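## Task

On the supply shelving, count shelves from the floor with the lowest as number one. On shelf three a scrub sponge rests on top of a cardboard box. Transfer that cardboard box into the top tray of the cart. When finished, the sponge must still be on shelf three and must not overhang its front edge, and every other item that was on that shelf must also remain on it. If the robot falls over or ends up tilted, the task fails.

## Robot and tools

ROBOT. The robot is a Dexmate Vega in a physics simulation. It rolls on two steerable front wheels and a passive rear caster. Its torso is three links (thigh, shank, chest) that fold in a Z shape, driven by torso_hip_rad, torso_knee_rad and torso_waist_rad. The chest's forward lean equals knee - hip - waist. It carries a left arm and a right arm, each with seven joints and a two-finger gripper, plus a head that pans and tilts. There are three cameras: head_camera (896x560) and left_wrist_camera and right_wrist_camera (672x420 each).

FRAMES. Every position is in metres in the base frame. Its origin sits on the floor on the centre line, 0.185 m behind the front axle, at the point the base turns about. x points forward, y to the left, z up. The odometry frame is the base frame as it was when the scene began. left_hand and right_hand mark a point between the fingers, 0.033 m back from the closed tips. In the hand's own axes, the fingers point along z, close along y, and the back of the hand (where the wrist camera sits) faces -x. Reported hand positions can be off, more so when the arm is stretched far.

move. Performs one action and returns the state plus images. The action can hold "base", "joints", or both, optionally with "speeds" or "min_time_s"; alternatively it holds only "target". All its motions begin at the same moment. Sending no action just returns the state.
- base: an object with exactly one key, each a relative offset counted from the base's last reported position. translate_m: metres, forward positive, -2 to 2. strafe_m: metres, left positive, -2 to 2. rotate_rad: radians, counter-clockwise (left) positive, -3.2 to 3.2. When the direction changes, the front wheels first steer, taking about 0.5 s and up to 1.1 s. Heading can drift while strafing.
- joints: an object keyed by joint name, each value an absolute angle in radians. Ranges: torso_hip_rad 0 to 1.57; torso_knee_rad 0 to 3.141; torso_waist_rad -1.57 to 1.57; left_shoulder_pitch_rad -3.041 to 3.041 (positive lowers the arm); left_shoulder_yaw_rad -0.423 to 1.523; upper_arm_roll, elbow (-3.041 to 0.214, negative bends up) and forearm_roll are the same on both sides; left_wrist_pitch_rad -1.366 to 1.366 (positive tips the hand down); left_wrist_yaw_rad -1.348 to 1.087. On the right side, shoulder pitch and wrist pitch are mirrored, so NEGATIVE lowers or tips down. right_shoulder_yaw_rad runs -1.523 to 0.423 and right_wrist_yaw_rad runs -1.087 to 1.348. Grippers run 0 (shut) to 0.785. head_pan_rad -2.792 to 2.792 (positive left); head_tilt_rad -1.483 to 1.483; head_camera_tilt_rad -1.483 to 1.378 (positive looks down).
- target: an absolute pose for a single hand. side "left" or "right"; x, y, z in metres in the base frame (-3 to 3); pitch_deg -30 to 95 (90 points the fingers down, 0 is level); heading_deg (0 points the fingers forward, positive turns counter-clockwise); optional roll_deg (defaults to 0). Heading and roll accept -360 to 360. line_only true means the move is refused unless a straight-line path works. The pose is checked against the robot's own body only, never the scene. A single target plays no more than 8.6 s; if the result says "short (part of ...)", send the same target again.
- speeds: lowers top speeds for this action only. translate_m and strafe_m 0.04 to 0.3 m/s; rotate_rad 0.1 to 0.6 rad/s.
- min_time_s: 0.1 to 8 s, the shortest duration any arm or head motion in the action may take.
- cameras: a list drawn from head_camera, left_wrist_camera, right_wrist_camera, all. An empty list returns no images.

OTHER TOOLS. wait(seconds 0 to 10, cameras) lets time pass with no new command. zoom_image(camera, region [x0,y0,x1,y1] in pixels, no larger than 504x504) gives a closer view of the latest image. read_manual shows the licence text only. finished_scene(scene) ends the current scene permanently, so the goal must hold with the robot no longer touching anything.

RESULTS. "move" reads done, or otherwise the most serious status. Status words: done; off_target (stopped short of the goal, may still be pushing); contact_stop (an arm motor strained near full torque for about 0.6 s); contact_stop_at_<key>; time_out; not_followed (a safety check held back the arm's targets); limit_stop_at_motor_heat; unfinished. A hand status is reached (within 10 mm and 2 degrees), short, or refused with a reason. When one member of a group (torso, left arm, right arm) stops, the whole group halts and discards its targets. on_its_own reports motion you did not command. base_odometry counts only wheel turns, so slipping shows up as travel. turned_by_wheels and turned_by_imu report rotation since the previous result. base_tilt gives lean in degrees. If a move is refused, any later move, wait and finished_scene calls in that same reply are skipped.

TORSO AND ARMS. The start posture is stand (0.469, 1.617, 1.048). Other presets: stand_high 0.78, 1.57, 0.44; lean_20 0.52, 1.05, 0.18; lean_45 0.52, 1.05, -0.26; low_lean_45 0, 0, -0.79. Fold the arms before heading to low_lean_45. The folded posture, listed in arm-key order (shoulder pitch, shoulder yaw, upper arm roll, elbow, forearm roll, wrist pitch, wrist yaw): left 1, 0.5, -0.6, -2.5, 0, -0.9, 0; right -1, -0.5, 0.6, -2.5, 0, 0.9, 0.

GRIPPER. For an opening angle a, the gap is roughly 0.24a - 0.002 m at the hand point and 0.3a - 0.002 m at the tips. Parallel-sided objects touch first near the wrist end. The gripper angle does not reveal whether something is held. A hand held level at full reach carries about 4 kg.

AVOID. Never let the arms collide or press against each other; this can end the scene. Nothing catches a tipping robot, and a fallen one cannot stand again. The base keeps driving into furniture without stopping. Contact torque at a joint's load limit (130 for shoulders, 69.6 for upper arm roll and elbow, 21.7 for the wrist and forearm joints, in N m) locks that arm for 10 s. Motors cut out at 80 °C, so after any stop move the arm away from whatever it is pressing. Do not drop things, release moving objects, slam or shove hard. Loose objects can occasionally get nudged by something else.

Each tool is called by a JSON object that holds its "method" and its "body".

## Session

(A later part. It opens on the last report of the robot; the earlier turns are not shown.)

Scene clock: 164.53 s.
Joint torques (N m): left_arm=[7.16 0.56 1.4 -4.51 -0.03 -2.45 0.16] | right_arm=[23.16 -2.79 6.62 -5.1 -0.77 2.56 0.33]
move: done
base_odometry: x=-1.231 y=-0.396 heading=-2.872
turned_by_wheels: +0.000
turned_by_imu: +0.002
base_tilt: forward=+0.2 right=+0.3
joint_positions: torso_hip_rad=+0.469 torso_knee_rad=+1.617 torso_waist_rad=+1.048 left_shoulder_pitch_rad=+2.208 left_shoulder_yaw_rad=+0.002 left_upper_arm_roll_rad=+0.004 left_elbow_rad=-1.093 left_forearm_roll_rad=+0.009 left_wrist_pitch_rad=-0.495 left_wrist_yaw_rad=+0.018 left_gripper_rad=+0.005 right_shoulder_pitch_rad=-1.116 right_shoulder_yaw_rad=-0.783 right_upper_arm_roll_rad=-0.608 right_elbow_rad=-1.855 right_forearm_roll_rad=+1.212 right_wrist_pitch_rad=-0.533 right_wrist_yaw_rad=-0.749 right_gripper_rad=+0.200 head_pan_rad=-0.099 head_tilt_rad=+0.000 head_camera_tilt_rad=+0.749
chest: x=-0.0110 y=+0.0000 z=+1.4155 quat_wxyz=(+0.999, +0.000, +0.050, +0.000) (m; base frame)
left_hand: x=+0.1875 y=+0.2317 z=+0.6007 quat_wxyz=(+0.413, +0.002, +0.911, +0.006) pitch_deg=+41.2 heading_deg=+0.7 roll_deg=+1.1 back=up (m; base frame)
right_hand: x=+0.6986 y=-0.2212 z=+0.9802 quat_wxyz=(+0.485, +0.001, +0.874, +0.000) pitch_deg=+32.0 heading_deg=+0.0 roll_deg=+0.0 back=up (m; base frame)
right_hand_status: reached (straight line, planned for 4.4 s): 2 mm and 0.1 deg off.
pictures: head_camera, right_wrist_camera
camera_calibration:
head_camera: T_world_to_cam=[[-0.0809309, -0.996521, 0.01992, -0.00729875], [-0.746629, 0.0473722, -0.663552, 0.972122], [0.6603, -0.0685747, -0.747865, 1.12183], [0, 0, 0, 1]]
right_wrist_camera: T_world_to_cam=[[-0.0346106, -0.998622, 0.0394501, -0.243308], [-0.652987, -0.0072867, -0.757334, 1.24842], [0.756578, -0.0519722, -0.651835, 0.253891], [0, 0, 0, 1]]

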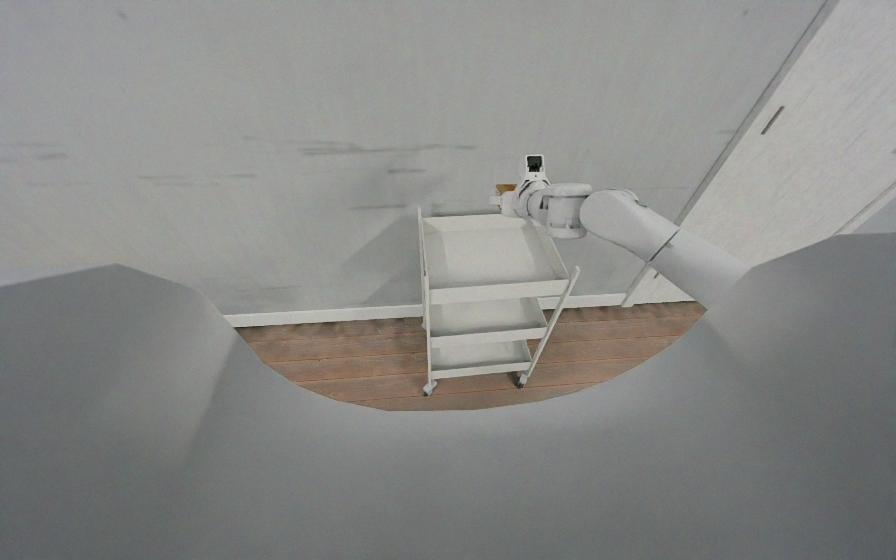

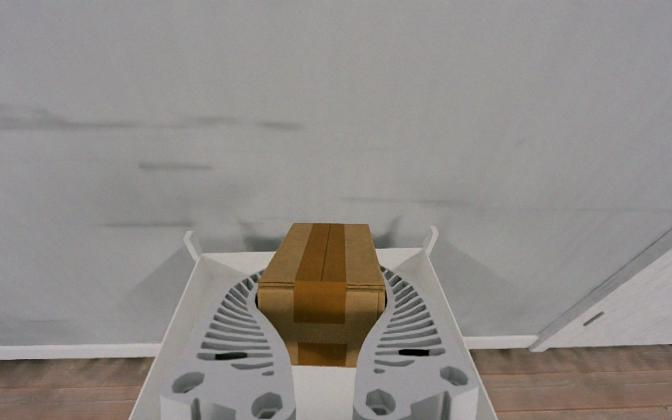

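{"method": "move", "body": {"target": {"side": "right", "x": 0.76, "y": -0.205, "z": 0.79, "pitch_deg": 32, "heading_deg": 0, "roll_deg": 0, "line_only": true}, "cameras": ["right_wrist_camera", "head_camera"]}}

{"method": "zoom_image", "body": {"camera": "head_camera", "region": [400, 180, 620, 320]}}

Scene clock: 170.37 s.
Joint torques (N m): left_arm=[6.94 0.24 1.12 -4.32 -0.03 -2.77 0.16] | right_arm=[25.42 1.47 1.49 -4.15 -0.55 3.73 0.36]
move: done
base_odometry: x=-1.231 y=-0.396 heading=-2.872
turned_by_wheels: +0.000
turned_by_imu: +0.001
base_tilt: forward=+0.1 right=+0.3
joint_positions: torso_hip_rad=+0.469 torso_knee_rad=+1.617 torso_waist_rad=+1.048 left_shoulder_pitch_rad=+2.208 left_shoulder_yaw_rad=+0.002 left_upper_arm_roll_rad=+0.004 left_elbow_rad=-1.093 left_forearm_roll_rad=+0.009 left_wrist_pitch_rad=-0.495 left_wrist_yaw_rad=+0.018 left_gripper_rad=+0.005 right_shoulder_pitch_rad=-0.893 right_shoulder_yaw_rad=-0.273 right_upper_arm_roll_rad=-0.862 right_elbow_rad=-0.684 right_forearm_roll_rad=+0.868 right_wrist_pitch_rad=-0.005 right_wrist_yaw_rad=-0.256 right_gripper_rad=+0.200 head_pan_rad=-0.099 head_tilt_rad=+0.000 head_camera_tilt_rad=+0.749
chest: x=-0.0110 y=+0.0000 z=+1.4155 quat_wxyz=(+0.999, +0.000, +0.050, +0.000) (m; base frame)
left_hand: x=+0.1875 y=+0.2317 z=+0.6007 quat_wxyz=(+0.413, +0.002, +0.911, +0.006) pitch_deg=+41.2 heading_deg=+0.7 roll_deg=+1.1 back=up (m; base frame)
right_hand: x=+0.7596 y=-0.2053 z=+0.7899 quat_wxyz=(+0.484, +0.000, +0.875, +0.000) pitch_deg=+32.1 heading_deg=+0.0 roll_deg=+0.0 back=up (m; base frame)
right_hand_status: reached (straight line, planned for 4.0 s): 1 mm and 0.1 deg off.
pictures: head_camera, right_wrist_camera
camera_calibration:
head_camera: T_world_to_cam=[[-0.080931, -0.996521, 0.01992, -0.00729878], [-0.746629, 0.0473723, -0.663552, 0.972122], [0.660299, -0.0685747, -0.747865, 1.12183], [0, 0, 0, 1]]
right_wrist_camera: T_world_to_cam=[[-0.0342594, -0.998629, 0.0395687, -0.218119], [-0.654119, -0.00752855, -0.756354, 1.14422], [0.755616, -0.0517949, -0.652964, 0.0861893], [0, 0, 0, 1]]

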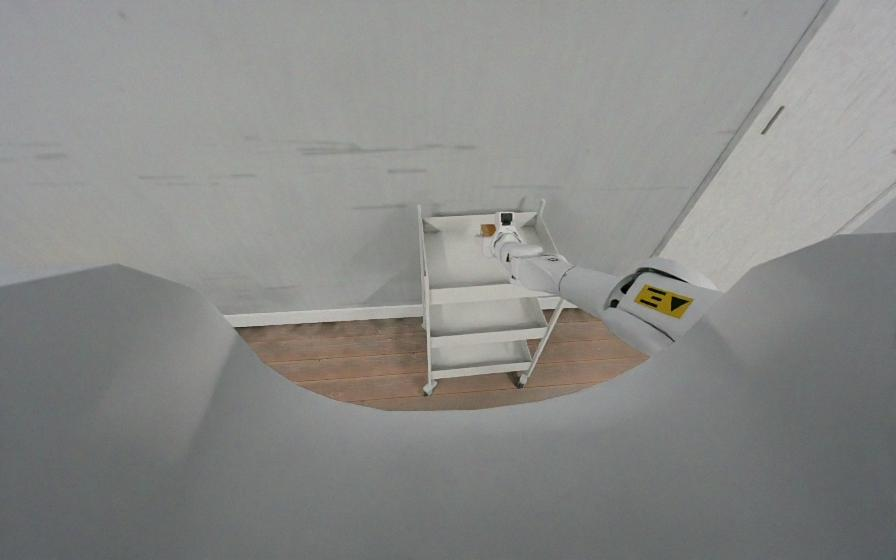

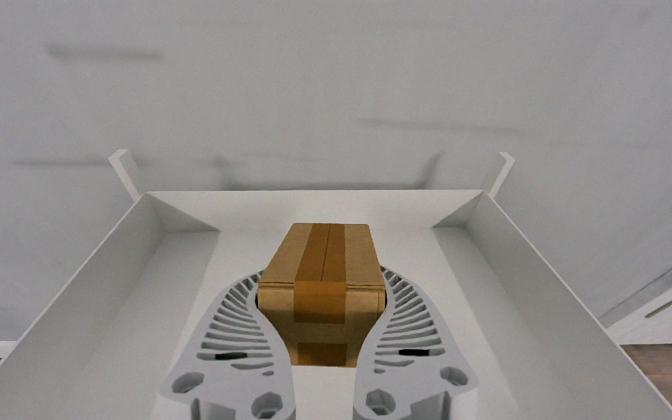

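Scaled by 2.291 from the camera's 896x560 image, which has a finer 960x600 frame.

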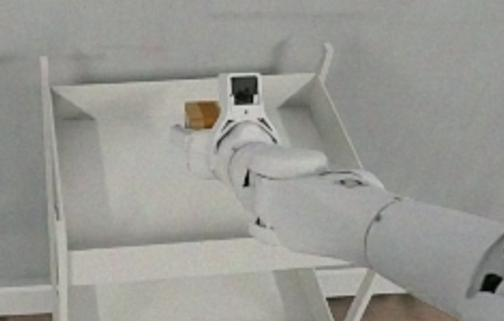

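{"method": "move", "body": {"target": {"side": "right", "x": 0.76, "y": -0.205, "z": 0.745, "pitch_deg": 32, "heading_deg": 0, "roll_deg": 0, "line_only": true}, "cameras": ["right_wrist_camera"]}}

{"method": "move", "body": {"target": {"side": "right", "x": 0.76, "y": -0.205, "z": 0.73, "pitch_deg": 32, "heading_deg": 0, "roll_deg": 0, "line_only": true}, "cameras": ["right_wrist_camera"]}}

Scene clock: 171.03 s.
Joint torques (N m): left_arm=[7.76 -0.51 1.16 -4.58 0.09 -2.72 0.04] | right_arm=[27.45 1.33 1.44 -3.71 -0.78 3.96 0.41]
move: refused
base_odometry: x=-1.231 y=-0.396 heading=-2.872
turned_by_wheels: +0.000
turned_by_imu: +0.000
base_tilt: forward=+0.1 right=+0.3
joint_positions: torso_hip_rad=+0.469 torso_knee_rad=+1.617 torso_waist_rad=+1.048 left_shoulder_pitch_rad=+2.208 left_shoulder_yaw_rad=+0.002 left_upper_arm_roll_rad=+0.004 left_elbow_rad=-1.093 left_forearm_roll_rad=+0.009 left_wrist_pitch_rad=-0.495 left_wrist_yaw_rad=+0.018 left_gripper_rad=+0.005 right_shoulder_pitch_rad=-0.892 right_shoulder_yaw_rad=-0.271 right_upper_arm_roll_rad=-0.862 right_elbow_rad=-0.680 right_forearm_roll_rad=+0.867 right_wrist_pitch_rad=-0.003 right_wrist_yaw_rad=-0.255 right_gripper_rad=+0.200 head_pan_rad=-0.099 head_tilt_rad=+0.000 head_camera_tilt_rad=+0.749
chest: x=-0.0110 y=+0.0000 z=+1.4155 quat_wxyz=(+0.999, +0.000, +0.050, +0.000) (m; base frame)
left_hand: x=+0.1875 y=+0.2317 z=+0.6007 quat_wxyz=(+0.413, +0.002, +0.911, +0.006) pitch_deg=+41.2 heading_deg=+0.7 roll_deg=+1.1 back=up (m; base frame)
right_hand: x=+0.7596 y=-0.2052 z=+0.7896 quat_wxyz=(+0.484, +0.000, +0.875, +0.000) pitch_deg=+32.1 heading_deg=+0.0 roll_deg=+0.0 back=up (m; base frame)
right_hand_status: refused: no posture of the arm gets there (out of reach): the closest leaves the hand 2.3 cm and 0 deg from the pose. Nothing moved.
pictures: right_wrist_camera
camera_calibration:
right_wrist_camera: T_world_to_cam=[[-0.0339634, -0.99863, 0.039795, -0.21841], [-0.654112, -0.00789413, -0.756357, 1.14393], [0.755635, -0.0517188, -0.652948, 0.0859801], [0, 0, 0, 1]]

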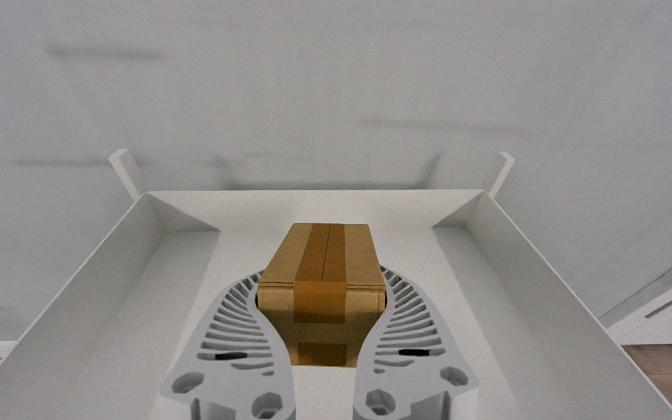

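not run: a stop came earlier in this reply.

{"method": "move", "body": {"target": {"side": "right", "x": 0.65, "y": -0.205, "z": 0.83, "pitch_deg": 32, "heading_deg": 0, "roll_deg": 0, "line_only": true}, "cameras": ["right_wrist_camera"]}}

{"method": "move", "body": {"base": {"translate_m": 0.1}, "speeds": {"translate_m": 0.1}, "cameras": ["right_wrist_camera", "head_camera"]}}

Scene clock: 176.80 s.
Joint torques (N m): left_arm=[7.86 0.35 1.4 -3.98 -0.08 -2.09 -0.05] | right_arm=[8.3 -3.84 9.23 -10.45 -0.96 2.68 -0.25]
move: done
base_odometry: x=-1.231 y=-0.396 heading=-2.872
turned_by_wheels: +0.000
turned_by_imu: +0.001
base_tilt: forward=+0.1 right=+0.3
joint_positions: torso_hip_rad=+0.469 torso_knee_rad=+1.617 torso_waist_rad=+1.048 left_shoulder_pitch_rad=+2.208 left_shoulder_yaw_rad=+0.002 left_upper_arm_roll_rad=+0.004 left_elbow_rad=-1.093 left_forearm_roll_rad=+0.009 left_wrist_pitch_rad=-0.495 left_wrist_yaw_rad=+0.018 left_gripper_rad=+0.005 right_shoulder_pitch_rad=-1.257 right_shoulder_yaw_rad=-0.661 right_upper_arm_roll_rad=-0.782 right_elbow_rad=-1.566 right_forearm_roll_rad=+0.957 right_wrist_pitch_rad=-0.184 right_wrist_yaw_rad=-0.598 right_gripper_rad=+0.200 head_pan_rad=-0.099 head_tilt_rad=+0.000 head_camera_tilt_rad=+0.749
chest: x=-0.0110 y=+0.0000 z=+1.4155 quat_wxyz=(+0.999, +0.000, +0.050, +0.000) (m; base frame)
left_hand: x=+0.1875 y=+0.2317 z=+0.6007 quat_wxyz=(+0.413, +0.002, +0.911, +0.006) pitch_deg=+41.2 heading_deg=+0.7 roll_deg=+1.1 back=up (m; base frame)
right_hand: x=+0.6508 y=-0.2051 z=+0.8291 quat_wxyz=(+0.484, +0.000, +0.875, +0.000) pitch_deg=+32.0 heading_deg=+0.0 roll_deg=+0.0 back=up (m; base frame)
right_hand_status: reached (straight line, planned for 3.1 s): 1 mm and 0.0 deg off.
pictures: right_wrist_camera
camera_calibration:
right_wrist_camera: T_world_to_cam=[[-0.0335943, -0.99863, 0.0401183, -0.224067], [-0.653992, -0.00838883, -0.756455, 1.10255], [0.755755, -0.0516496, -0.652814, 0.193824], [0, 0, 0, 1]]

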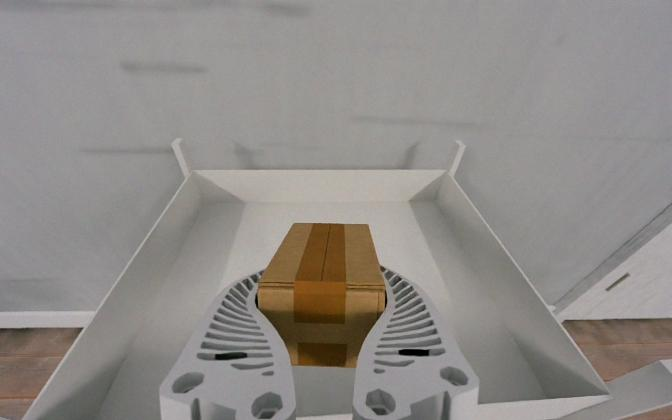

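Scene clock: 179.13 s.
Joint torques (N m): left_arm=[8.61 -0.05 1.28 -4.41 0.05 -3.4 0.06] | right_arm=[9.24 -5.17 9.88 -10.29 -0.76 2.69 -0.45]
move: done
base_odometry: x=-1.327 y=-0.422 heading=-2.872
turned_by_wheels: +0.001
turned_by_imu: +0.002
base_tilt: forward=+0.1 right=+0.4
base_status: done
joint_positions: torso_hip_rad=+0.469 torso_knee_rad=+1.617 torso_waist_rad=+1.048 left_shoulder_pitch_rad=+2.208 left_shoulder_yaw_rad=+0.002 left_upper_arm_roll_rad=+0.004 left_elbow_rad=-1.093 left_forearm_roll_rad=+0.009 left_wrist_pitch_rad=-0.495 left_wrist_yaw_rad=+0.018 left_gripper_rad=+0.005 right_shoulder_pitch_rad=-1.259 right_shoulder_yaw_rad=-0.664 right_upper_arm_roll_rad=-0.782 right_elbow_rad=-1.572 right_forearm_roll_rad=+0.958 right_wrist_pitch_rad=-0.185 right_wrist_yaw_rad=-0.600 right_gripper_rad=+0.200 head_pan_rad=-0.099 head_tilt_rad=+0.000 head_camera_tilt_rad=+0.749
chest: x=-0.0110 y=+0.0000 z=+1.4155 quat_wxyz=(+0.999, +0.000, +0.050, +0.000) (m; base frame)
left_hand: x=+0.1875 y=+0.2317 z=+0.6007 quat_wxyz=(+0.413, +0.002, +0.911, +0.006) pitch_deg=+41.2 heading_deg=+0.7 roll_deg=+1.1 back=up (m; base frame)
right_hand: x=+0.6498 y=-0.2049 z=+0.8295 quat_wxyz=(+0.484, +0.000, +0.875, +0.000) pitch_deg=+32.1 heading_deg=+0.0 roll_deg=+0.0 back=up (m; base frame)
pictures: head_camera, right_wrist_camera
camera_calibration:
head_camera: T_world_to_cam=[[-0.0809301, -0.996521, 0.0199227, -0.00730016], [-0.746659, 0.047373, -0.663518, 0.972095], [0.660265, -0.068574, -0.747895, 1.12186], [0, 0, 0, 1]]
right_wrist_camera: T_world_to_cam=[[-0.0333163, -0.998636, 0.0401901, -0.22423], [-0.654061, -0.00862037, -0.756392, 1.10214], [0.755708, -0.051487, -0.652882, 0.195002], [0, 0, 0, 1]]

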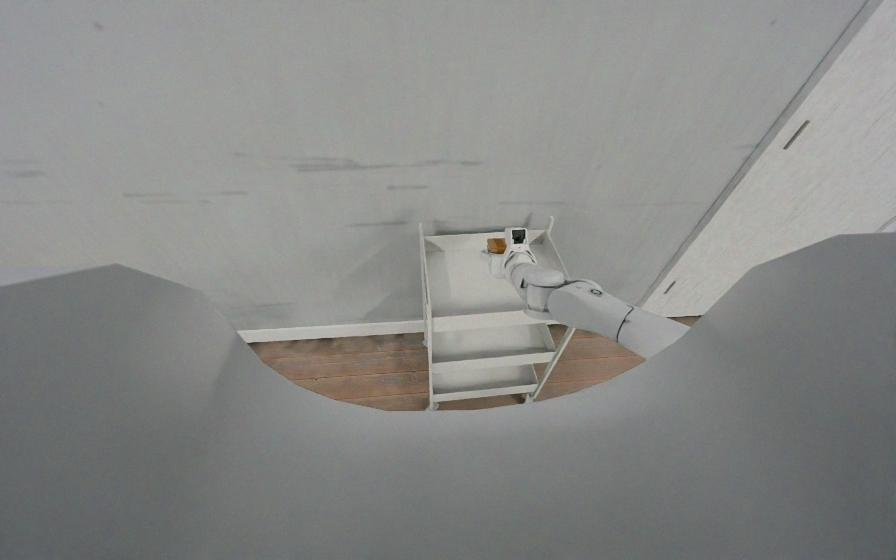

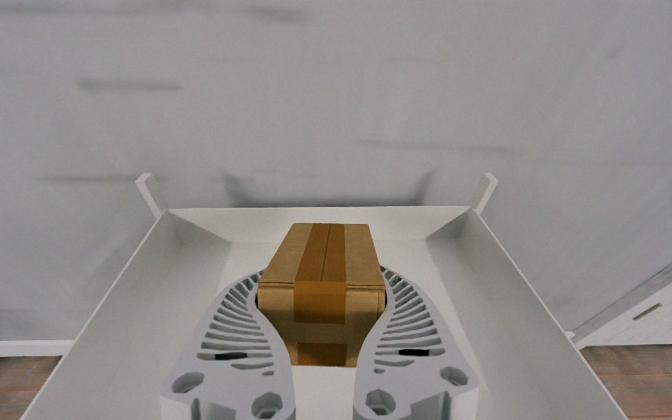

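{"method": "move", "body": {"target": {"side": "right", "x": 0.65, "y": -0.205, "z": 0.75, "pitch_deg": 32, "heading_deg": 0, "roll_deg": 0, "line_only": true}, "cameras": ["right_wrist_camera"]}}

{"method": "move", "body": {"target": {"side": "right", "x": 0.65, "y": -0.205, "z": 0.735, "pitch_deg": 32, "heading_deg": 0, "roll_deg": 0, "line_only": true}, "cameras": ["right_wrist_camera"]}}

Scene clock: 182.60 s.
Joint torques (N m): left_arm=[7.17 0.94 1.08 -4.3 0.07 -2.78 0.18] | right_arm=[21.21 0.42 2.28 -4.94 -0.55 2.74 0.19]
move: done
base_odometry: x=-1.327 y=-0.422 heading=-2.872
turned_by_wheels: +0.000
turned_by_imu: +0.001
base_tilt: forward=+0.2 right=+0.3
joint_positions: torso_hip_rad=+0.469 torso_knee_rad=+1.617 torso_waist_rad=+1.048 left_shoulder_pitch_rad=+2.208 left_shoulder_yaw_rad=+0.002 left_upper_arm_roll_rad=+0.004 left_elbow_rad=-1.093 left_forearm_roll_rad=+0.009 left_wrist_pitch_rad=-0.495 left_wrist_yaw_rad=+0.018 left_gripper_rad=+0.005 right_shoulder_pitch_rad=-1.217 right_shoulder_yaw_rad=-0.486 right_upper_arm_roll_rad=-0.851 right_elbow_rad=-1.161 right_forearm_roll_rad=+0.861 right_wrist_pitch_rad=+0.025 right_wrist_yaw_rad=-0.438 right_gripper_rad=+0.200 head_pan_rad=-0.099 head_tilt_rad=+0.000 head_camera_tilt_rad=+0.749
chest: x=-0.0110 y=+0.0000 z=+1.4155 quat_wxyz=(+0.999, +0.000, +0.050, +0.000) (m; base frame)
left_hand: x=+0.1875 y=+0.2317 z=+0.6007 quat_wxyz=(+0.413, +0.002, +0.911, +0.006) pitch_deg=+41.2 heading_deg=+0.7 roll_deg=+1.1 back=up (m; base frame)
right_hand: x=+0.6497 y=-0.2053 z=+0.7505 quat_wxyz=(+0.484, +0.000, +0.875, +0.000) pitch_deg=+32.1 heading_deg=+0.0 roll_deg=+0.0 back=up (m; base frame)
right_hand_status: reached (straight line, planned for 1.6 s): 1 mm and 0.1 deg off.
pictures: right_wrist_camera
camera_calibration:
right_wrist_camera: T_world_to_cam=[[-0.0341998, -0.998623, 0.0397728, -0.220494], [-0.654094, -0.00772385, -0.756374, 1.04252], [0.75564, -0.0518829, -0.652929, 0.143388], [0, 0, 0, 1]]

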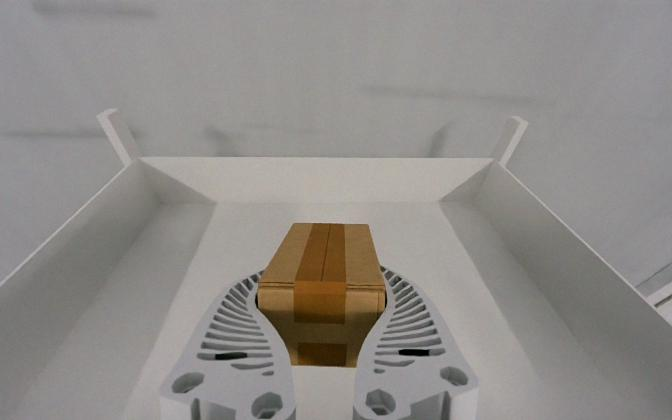

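Scene clock: 184.50 s.
Joint torques (N m): left_arm=[6.51 0.97 0.91 -5.06 -0.04 -3.04 0.16] | right_arm=[20.52 0.67 2.49 -5.29 -1.06 3.97 0.44]
move: done
base_odometry: x=-1.327 y=-0.422 heading=-2.872
turned_by_wheels: +0.000
turned_by_imu: +0.000
base_tilt: forward=+0.2 right=+0.3
joint_positions: torso_hip_rad=+0.469 torso_knee_rad=+1.617 torso_waist_rad=+1.048 left_shoulder_pitch_rad=+2.208 left_shoulder_yaw_rad=+0.002 left_upper_arm_roll_rad=+0.004 left_elbow_rad=-1.093 left_forearm_roll_rad=+0.009 left_wrist_pitch_rad=-0.495 left_wrist_yaw_rad=+0.018 left_gripper_rad=+0.005 right_shoulder_pitch_rad=-1.201 right_shoulder_yaw_rad=-0.439 right_upper_arm_roll_rad=-0.862 right_elbow_rad=-1.052 right_forearm_roll_rad=+0.847 right_wrist_pitch_rad=+0.075 right_wrist_yaw_rad=-0.398 right_gripper_rad=+0.200 head_pan_rad=-0.099 head_tilt_rad=+0.000 head_camera_tilt_rad=+0.749
chest: x=-0.0110 y=+0.0000 z=+1.4155 quat_wxyz=(+0.999, +0.000, +0.050, +0.000) (m; base frame)
left_hand: x=+0.1875 y=+0.2317 z=+0.6007 quat_wxyz=(+0.413, +0.002, +0.911, +0.006) pitch_deg=+41.2 heading_deg=+0.7 roll_deg=+1.1 back=up (m; base frame)
right_hand: x=+0.6496 y=-0.2052 z=+0.7353 quat_wxyz=(+0.484, +0.000, +0.875, +0.000) pitch_deg=+32.1 heading_deg=+0.0 roll_deg=+0.0 back=up (m; base frame)
right_hand_status: reached (straight line, planned for 0.7 s): 1 mm and 0.1 deg off.
pictures: right_wrist_camera
camera_calibration:
right_wrist_camera: T_world_to_cam=[[-0.0339631, -0.998626, 0.0399041, -0.22008], [-0.654092, -0.00797836, -0.756373, 1.03095], [0.755652, -0.0517898, -0.652923, 0.133595], [0, 0, 0, 1]]

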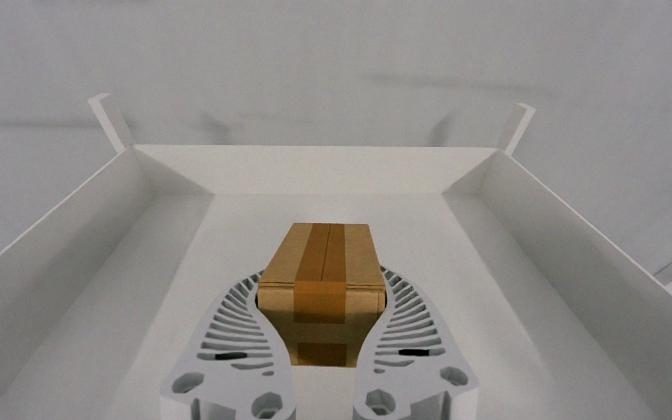

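{"method": "move", "body": {"target": {"side": "right", "x": 0.65, "y": -0.205, "z": 0.72, "pitch_deg": 32, "heading_deg": 0, "roll_deg": 0, "line_only": true}, "cameras": ["right_wrist_camera"]}}

{"method": "move", "body": {"target": {"side": "right", "x": 0.65, "y": -0.205, "z": 0.71, "pitch_deg": 32, "heading_deg": 0, "roll_deg": 0, "line_only": true}, "cameras": ["right_wrist_camera"]}}

Scene clock: 187.37 s.
Joint torques (N m): left_arm=[6.59 0.54 0.89 -4.29 -0.03 -2.71 0.17] | right_arm=[22.56 -0.73 1.68 -5.43 -0.79 3.52 0.31]
move: done
base_odometry: x=-1.327 y=-0.422 heading=-2.872
turned_by_wheels: +0.000
turned_by_imu: +0.001
base_tilt: forward=+0.1 right=+0.3
joint_positions: torso_hip_rad=+0.469 torso_knee_rad=+1.617 torso_waist_rad=+1.048 left_shoulder_pitch_rad=+2.208 left_shoulder_yaw_rad=+0.002 left_upper_arm_roll_rad=+0.004 left_elbow_rad=-1.093 left_forearm_roll_rad=+0.009 left_wrist_pitch_rad=-0.495 left_wrist_yaw_rad=+0.018 left_gripper_rad=+0.005 right_shoulder_pitch_rad=-1.178 right_shoulder_yaw_rad=-0.382 right_upper_arm_roll_rad=-0.871 right_elbow_rad=-0.922 right_forearm_roll_rad=+0.834 right_wrist_pitch_rad=+0.133 right_wrist_yaw_rad=-0.351 right_gripper_rad=+0.200 head_pan_rad=-0.099 head_tilt_rad=+0.000 head_camera_tilt_rad=+0.749
chest: x=-0.0110 y=+0.0000 z=+1.4155 quat_wxyz=(+0.999, +0.000, +0.050, +0.000) (m; base frame)
left_hand: x=+0.1875 y=+0.2317 z=+0.6007 quat_wxyz=(+0.413, +0.002, +0.911, +0.006) pitch_deg=+41.2 heading_deg=+0.7 roll_deg=+1.1 back=up (m; base frame)
right_hand: x=+0.6496 y=-0.2052 z=+0.7202 quat_wxyz=(+0.484, +0.000, +0.875, +0.000) pitch_deg=+32.1 heading_deg=+0.0 roll_deg=+0.0 back=up (m; base frame)
right_hand_status: reached (straight line, planned for 0.8 s): 0 mm and 0.1 deg off.
pictures: right_wrist_camera
camera_calibration:
right_wrist_camera: T_world_to_cam=[[-0.0339654, -0.998626, 0.0399021, -0.219472], [-0.654088, -0.00797562, -0.756377, 1.01949], [0.755656, -0.0517902, -0.652918, 0.123718], [0, 0, 0, 1]]

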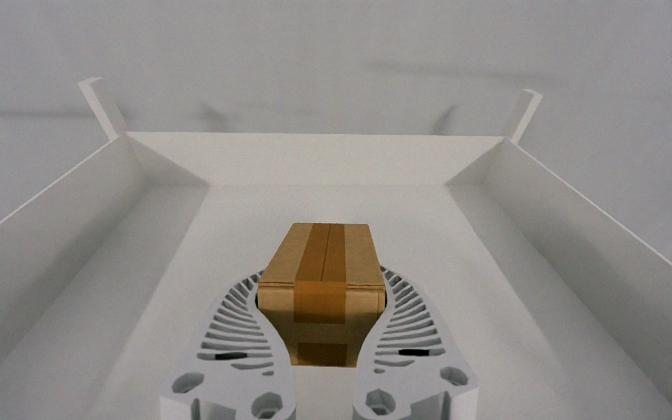

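Scene clock: 189.27 s.
Joint torques (N m): left_arm=[7.73 -0.32 1.3 -3.89 -0.03 -3.15 0.09] | right_arm=[19.88 0.89 1.38 -3 -0.6 3.45 0.21]
move: done
base_odometry: x=-1.327 y=-0.422 heading=-2.872
turned_by_wheels: +0.000
turned_by_imu: +0.000
base_tilt: forward=+0.1 right=+0.3
joint_positions: torso_hip_rad=+0.469 torso_knee_rad=+1.617 torso_waist_rad=+1.048 left_shoulder_pitch_rad=+2.208 left_shoulder_yaw_rad=+0.002 left_upper_arm_roll_rad=+0.004 left_elbow_rad=-1.093 left_forearm_roll_rad=+0.009 left_wrist_pitch_rad=-0.495 left_wrist_yaw_rad=+0.018 left_gripper_rad=+0.005 right_shoulder_pitch_rad=-1.157 right_shoulder_yaw_rad=-0.336 right_upper_arm_roll_rad=-0.876 right_elbow_rad=-0.816 right_forearm_roll_rad=+0.827 right_wrist_pitch_rad=+0.179 right_wrist_yaw_rad=-0.313 right_gripper_rad=+0.200 head_pan_rad=-0.099 head_tilt_rad=+0.000 head_camera_tilt_rad=+0.749
chest: x=-0.0110 y=+0.0000 z=+1.4155 quat_wxyz=(+0.999, +0.000, +0.050, +0.000) (m; base frame)
left_hand: x=+0.1875 y=+0.2317 z=+0.6007 quat_wxyz=(+0.413, +0.002, +0.911, +0.006) pitch_deg=+41.2 heading_deg=+0.7 roll_deg=+1.1 back=up (m; base frame)
right_hand: x=+0.6497 y=-0.2052 z=+0.7102 quat_wxyz=(+0.484, +0.000, +0.875, +0.000) pitch_deg=+32.0 heading_deg=+0.0 roll_deg=+0.0 back=up (m; base frame)
right_hand_status: reached (straight line, planned for 0.7 s): 0 mm and 0.0 deg off.
pictures: right_wrist_camera
camera_calibration:
right_wrist_camera: T_world_to_cam=[[-0.0339861, -0.998628, 0.0398494, -0.219009], [-0.653925, -0.00793333, -0.756518, 1.01196], [0.755796, -0.0517696, -0.652758, 0.116932], [0, 0, 0, 1]]

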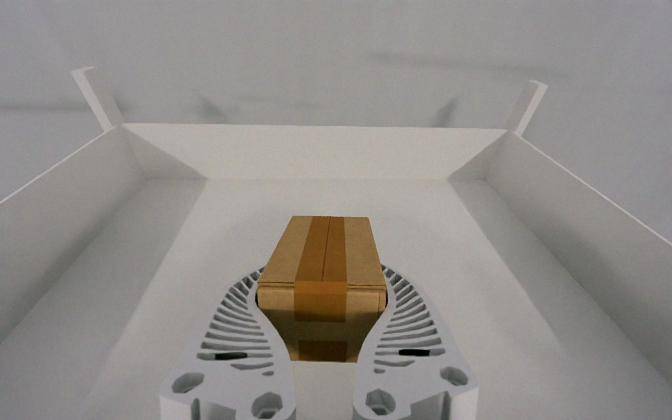

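{"method": "move", "body": {"joints": {"right_gripper_rad": 0.35}, "min_time_s": 1.5, "cameras": ["right_wrist_camera"]}}

{"method": "move", "body": {"joints": {"right_gripper_rad": 0.5}, "cameras": ["right_wrist_camera"]}}

"min_time_s" has no arm or head joint beside it: it slows only arm and head motions. Command such a joint too, or leave it out
Scene clock: 189.67 s.
Joint torques (N m): left_arm=[5.99 0.49 1.29 -4.09 -0.05 -2.93 0.05] | right_arm=[20.93 0.89 1.45 -4.14 -0.59 2.38 0.23]
base_odometry: x=-1.327 y=-0.422 heading=-2.872
turned_by_wheels: +0.000
turned_by_imu: +0.000
base_tilt: forward=+0.1 right=+0.3
joint_positions: torso_hip_rad=+0.469 torso_knee_rad=+1.617 torso_waist_rad=+1.048 left_shoulder_pitch_rad=+2.208 left_shoulder_yaw_rad=+0.002 left_upper_arm_roll_rad=+0.004 left_elbow_rad=-1.093 left_forearm_roll_rad=+0.009 left_wrist_pitch_rad=-0.495 left_wrist_yaw_rad=+0.018 left_gripper_rad=+0.005 right_shoulder_pitch_rad=-1.157 right_shoulder_yaw_rad=-0.334 right_upper_arm_roll_rad=-0.877 right_elbow_rad=-0.813 right_forearm_roll_rad=+0.827 right_wrist_pitch_rad=+0.180 right_wrist_yaw_rad=-0.312 right_gripper_rad=+0.200 head_pan_rad=-0.099 head_tilt_rad=+0.000 head_camera_tilt_rad=+0.749
chest: x=-0.0110 y=+0.0000 z=+1.4155 quat_wxyz=(+0.999, +0.000, +0.050, +0.000) (m; base frame)
left_hand: x=+0.1875 y=+0.2317 z=+0.6007 quat_wxyz=(+0.413, +0.002, +0.911, +0.006) pitch_deg=+41.2 heading_deg=+0.7 roll_deg=+1.1 back=up (m; base frame)
right_hand: x=+0.6497 y=-0.2052 z=+0.7099 quat_wxyz=(+0.485, +0.000, +0.875, +0.000) pitch_deg=+32.0 heading_deg=+0.0 roll_deg=+0.0 back=up (m; base frame)
right_hand_status: reached (straight line, planned for 0.7 s): 0 mm and 0.0 deg off.
pictures: none

not run: a call was refused earlier in this reply.

{"method": "move", "body": {"joints": {"right_gripper_rad": 0.30}, "cameras": []}}

{"method": "move", "body": {"joints": {"right_gripper_rad": 0.36}, "cameras": ["right_wrist_camera"]}}

{"method": "move", "body": {"joints": {"right_gripper_rad": 0.5}, "cameras": ["right_wrist_camera"]}}

Scene clock: 190.77 s.
Joint torques (N m): left_arm=[8.08 0.72 1.08 -3.49 0 -2.75 0.09] | right_arm=[22.19 1.07 1.24 -3.74 -0.66 3.73 0.04]
move: done
base_odometry: x=-1.327 y=-0.422 heading=-2.872
turned_by_wheels: +0.000
turned_by_imu: +0.000
base_tilt: forward=+0.2 right=+0.3
joint_positions: torso_hip_rad=+0.469 torso_knee_rad=+1.617 torso_waist_rad=+1.048 left_shoulder_pitch_rad=+2.208 left_shoulder_yaw_rad=+0.002 left_upper_arm_roll_rad=+0.004 left_elbow_rad=-1.093 left_forearm_roll_rad=+0.009 left_wrist_pitch_rad=-0.495 left_wrist_yaw_rad=+0.018 left_gripper_rad=+0.005 right_shoulder_pitch_rad=-1.156 right_shoulder_yaw_rad=-0.333 right_upper_arm_roll_rad=-0.877 right_elbow_rad=-0.810 right_forearm_roll_rad=+0.827 right_wrist_pitch_rad=+0.181 right_wrist_yaw_rad=-0.311 right_gripper_rad=+0.300 head_pan_rad=-0.099 head_tilt_rad=+0.000 head_camera_tilt_rad=+0.749
joint_status: all done
chest: x=-0.0110 y=+0.0000 z=+1.4155 quat_wxyz=(+0.999, +0.000, +0.050, +0.000) (m; base frame)
left_hand: x=+0.1875 y=+0.2317 z=+0.6007 quat_wxyz=(+0.413, +0.002, +0.911, +0.006) pitch_deg=+41.2 heading_deg=+0.7 roll_deg=+1.1 back=up (m; base frame)
right_hand: x=+0.6496 y=-0.2051 z=+0.7097 quat_wxyz=(+0.484, +0.000, +0.875, +0.000) pitch_deg=+32.0 heading_deg=+0.0 roll_deg=+0.0 back=up (m; base frame)
pictures: none

Scene clock: 191.27 s.
Joint torques (N m): left_arm=[7.57 1.81 1.55 -4.09 -0.06 -2.76 0.08] | right_arm=[20.2 -0.64 1.3 -3.89 -0.73 3.42 0.26]
move: done
base_odometry: x=-1.327 y=-0.422 heading=-2.872
turned_by_wheels: +0.000
turned_by_imu: +0.000
base_tilt: forward=+0.1 right=+0.3
joint_positions: torso_hip_rad=+0.469 torso_knee_rad=+1.617 torso_waist_rad=+1.048 left_shoulder_pitch_rad=+2.208 left_shoulder_yaw_rad=+0.002 left_upper_arm_roll_rad=+0.004 left_elbow_rad=-1.093 left_forearm_roll_rad=+0.009 left_wrist_pitch_rad=-0.495 left_wrist_yaw_rad=+0.018 left_gripper_rad=+0.005 right_shoulder_pitch_rad=-1.156 right_shoulder_yaw_rad=-0.333 right_upper_arm_roll_rad=-0.877 right_elbow_rad=-0.810 right_forearm_roll_rad=+0.827 right_wrist_pitch_rad=+0.181 right_wrist_yaw_rad=-0.311 right_gripper_rad=+0.360 head_pan_rad=-0.099 head_tilt_rad=+0.000 head_camera_tilt_rad=+0.749
joint_status: all done
chest: x=-0.0110 y=+0.0000 z=+1.4155 quat_wxyz=(+0.999, +0.000, +0.050, +0.000) (m; base frame)
left_hand: x=+0.1875 y=+0.2317 z=+0.6007 quat_wxyz=(+0.413, +0.002, +0.911, +0.006) pitch_deg=+41.2 heading_deg=+0.7 roll_deg=+1.1 back=up (m; base frame)
right_hand: x=+0.6496 y=-0.2052 z=+0.7097 quat_wxyz=(+0.484, +0.000, +0.875, +0.000) pitch_deg=+32.0 heading_deg=+0.0 roll_deg=+0.0 back=up (m; base frame)
pictures: right_wrist_camera
camera_calibration:
right_wrist_camera: T_world_to_cam=[[-0.0338604, -0.998629, 0.0399182, -0.219083], [-0.653976, -0.00806425, -0.756473, 1.01151], [0.755757, -0.05172, -0.652806, 0.116708], [0, 0, 0, 1]]

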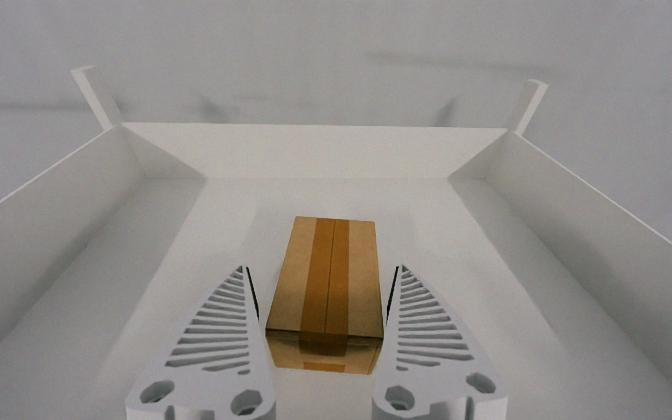

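Scene clock: 191.90 s.
Joint torques (N m): left_arm=[7.94 -0.5 1.28 -3.77 -0.11 -2.41 0.04] | right_arm=[22.57 0.24 0.93 -3.38 -0.69 2.68 0.44]
move: done
base_odometry: x=-1.327 y=-0.422 heading=-2.872
turned_by_wheels: +0.000
turned_by_imu: +0.000
base_tilt: forward=+0.1 right=+0.3
joint_positions: torso_hip_rad=+0.469 torso_knee_rad=+1.617 torso_waist_rad=+1.048 left_shoulder_pitch_rad=+2.208 left_shoulder_yaw_rad=+0.002 left_upper_arm_roll_rad=+0.004 left_elbow_rad=-1.093 left_forearm_roll_rad=+0.009 left_wrist_pitch_rad=-0.495 left_wrist_yaw_rad=+0.018 left_gripper_rad=+0.005 right_shoulder_pitch_rad=-1.156 right_shoulder_yaw_rad=-0.333 right_upper_arm_roll_rad=-0.877 right_elbow_rad=-0.810 right_forearm_roll_rad=+0.827 right_wrist_pitch_rad=+0.181 right_wrist_yaw_rad=-0.311 right_gripper_rad=+0.500 head_pan_rad=-0.099 head_tilt_rad=+0.000 head_camera_tilt_rad=+0.749
joint_status: all done
chest: x=-0.0110 y=+0.0000 z=+1.4155 quat_wxyz=(+0.999, +0.000, +0.050, +0.000) (m; base frame)
left_hand: x=+0.1875 y=+0.2317 z=+0.6007 quat_wxyz=(+0.413, +0.002, +0.911, +0.006) pitch_deg=+41.2 heading_deg=+0.7 roll_deg=+1.1 back=up (m; base frame)
right_hand: x=+0.6496 y=-0.2052 z=+0.7097 quat_wxyz=(+0.484, +0.000, +0.875, +0.000) pitch_deg=+32.0 heading_deg=+0.0 roll_deg=+0.0 back=up (m; base frame)
pictures: right_wrist_camera
camera_calibration:
right_wrist_camera: T_world_to_cam=[[-0.0338605, -0.998629, 0.0399189, -0.219084], [-0.653974, -0.00806475, -0.756474, 1.01151], [0.755758, -0.0517206, -0.652805, 0.116702], [0, 0, 0, 1]]

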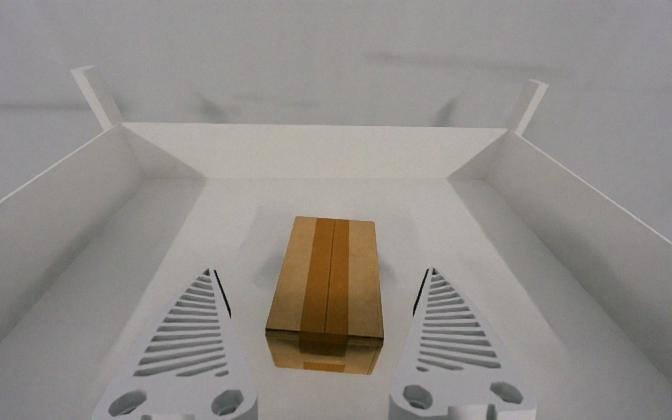

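Box is in the tray. Retract the hand up and back.

{"method": "move", "body": {"target": {"side": "right", "x": 0.60, "y": -0.205, "z": 0.80, "pitch_deg": 32, "heading_deg": 0, "roll_deg": 0, "line_only": true}, "cameras": ["right_wrist_camera"]}}

{"method": "move", "body": {"target": {"side": "right", "x": 0.48, "y": -0.28, "z": 1.0, "pitch_deg": 20, "heading_deg": 0, "roll_deg": 0, "line_only": true}, "cameras": ["right_wrist_camera", "head_camera"]}}

Scene clock: 196.60 s.
Joint torques (N m): left_arm=[6.85 -0.15 1.61 -4.79 0.02 -2.79 0.03] | right_arm=[6.49 -4.04 8.73 -10.45 -0.7 2 -0.65]
move: done
base_odometry: x=-1.327 y=-0.422 heading=-2.872
turned_by_wheels: +0.000
turned_by_imu: +0.001
base_tilt: forward=+0.2 right=+0.3
joint_positions: torso_hip_rad=+0.469 torso_knee_rad=+1.617 torso_waist_rad=+1.048 left_shoulder_pitch_rad=+2.208 left_shoulder_yaw_rad=+0.002 left_upper_arm_roll_rad=+0.004 left_elbow_rad=-1.093 left_forearm_roll_rad=+0.009 left_wrist_pitch_rad=-0.495 left_wrist_yaw_rad=+0.018 left_gripper_rad=+0.005 right_shoulder_pitch_rad=-1.374 right_shoulder_yaw_rad=-0.691 right_upper_arm_roll_rad=-0.802 right_elbow_rad=-1.603 right_forearm_roll_rad=+0.914 right_wrist_pitch_rad=-0.081 right_wrist_yaw_rad=-0.614 right_gripper_rad=+0.500 head_pan_rad=-0.099 head_tilt_rad=+0.000 head_camera_tilt_rad=+0.749
chest: x=-0.0110 y=+0.0000 z=+1.4155 quat_wxyz=(+0.999, +0.000, +0.050, +0.000) (m; base frame)
left_hand: x=+0.1875 y=+0.2317 z=+0.6007 quat_wxyz=(+0.413, +0.002, +0.911, +0.006) pitch_deg=+41.2 heading_deg=+0.7 roll_deg=+1.1 back=up (m; base frame)
right_hand: x=+0.6003 y=-0.2051 z=+0.7987 quat_wxyz=(+0.485, +0.000, +0.875, +0.000) pitch_deg=+32.0 heading_deg=+0.0 roll_deg=+0.0 back=up (m; base frame)
right_hand_status: reached (straight line, planned for 2.8 s): 1 mm and 0.0 deg off.
pictures: right_wrist_camera
camera_calibration:
right_wrist_camera: T_world_to_cam=[[-0.0337127, -0.998631, 0.039987, -0.224389], [-0.653891, -0.00821871, -0.756544, 1.04663], [0.755837, -0.0516523, -0.652719, 0.211991], [0, 0, 0, 1]]

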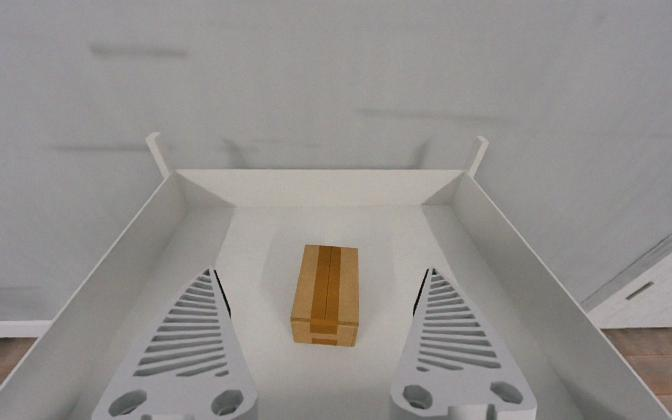

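Scene clock: 201.23 s.
Joint torques (N m): left_arm=[8.03 0.72 1.13 -4.55 -0.08 -3.8 0.1] | right_arm=[-1.71 -7.55 8.8 -8.56 -1.33 2.26 -0.16]
move: done
base_odometry: x=-1.327 y=-0.422 heading=-2.872
turned_by_wheels: +0.000
turned_by_imu: +0.001
base_tilt: forward=+0.1 right=+0.2
joint_positions: torso_hip_rad=+0.469 torso_knee_rad=+1.617 torso_waist_rad=+1.048 left_shoulder_pitch_rad=+2.208 left_shoulder_yaw_rad=+0.002 left_upper_arm_roll_rad=+0.004 left_elbow_rad=-1.093 left_forearm_roll_rad=+0.009 left_wrist_pitch_rad=-0.495 left_wrist_yaw_rad=+0.018 left_gripper_rad=+0.005 right_shoulder_pitch_rad=-1.995 right_shoulder_yaw_rad=-1.445 right_upper_arm_roll_rad=-0.471 right_elbow_rad=-2.341 right_forearm_roll_rad=+1.003 right_wrist_pitch_rad=+0.350 right_wrist_yaw_rad=-0.894 right_gripper_rad=+0.500 head_pan_rad=-0.099 head_tilt_rad=+0.000 head_camera_tilt_rad=+0.749
chest: x=-0.0110 y=+0.0000 z=+1.4155 quat_wxyz=(+0.999, +0.000, +0.050, +0.000) (m; base frame)
left_hand: x=+0.1875 y=+0.2317 z=+0.6007 quat_wxyz=(+0.413, +0.002, +0.911, +0.006) pitch_deg=+41.2 heading_deg=+0.7 roll_deg=+1.1 back=up (m; base frame)
right_hand: x=+0.4806 y=-0.2805 z=+0.9985 quat_wxyz=(+0.573, +0.000, +0.820, -0.001) pitch_deg=+20.1 heading_deg=-0.1 roll_deg=-0.1 back=up (m; base frame)
right_hand_status: reached (straight line, planned for 3.1 s): 2 mm and 0.1 deg off.
pictures: head_camera, right_wrist_camera
camera_calibration:
head_camera: T_world_to_cam=[[-0.0809301, -0.996521, 0.0199226, -0.00730016], [-0.746659, 0.047373, -0.663518, 0.972094], [0.660265, -0.068574, -0.747895, 1.12186], [0, 0, 0, 1]]
right_wrist_camera: T_world_to_cam=[[-0.0421914, -0.998561, 0.0331108, -0.300745], [-0.482987, -0.00862582, -0.875585, 1.15544], [0.874611, -0.0529342, -0.481928, 0.201025], [0, 0, 0, 1]]

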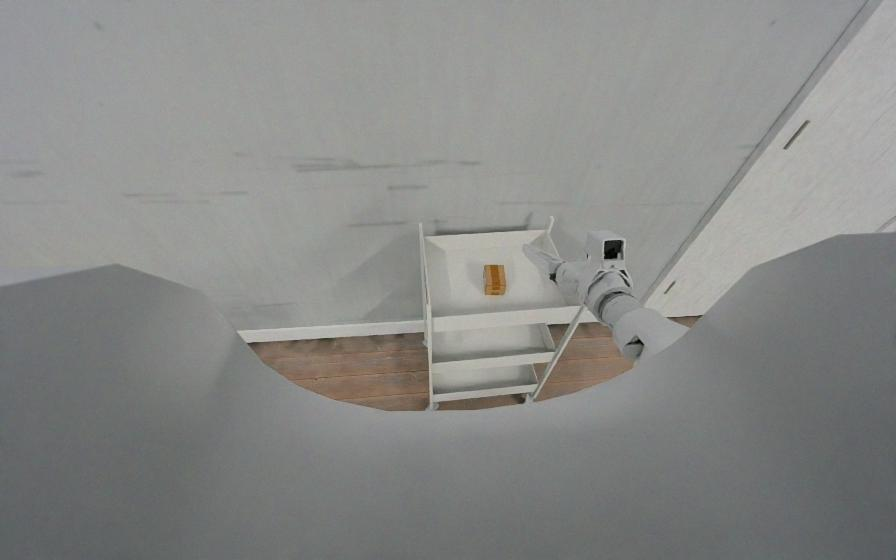

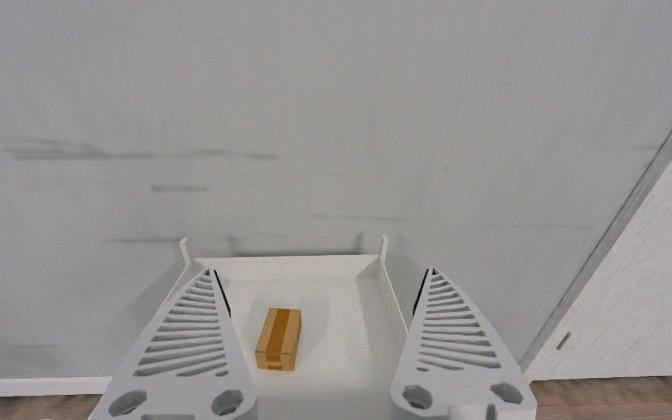

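{"method": "finished_scene", "body": {"scene": 1}}

The scene is finished: the task was done.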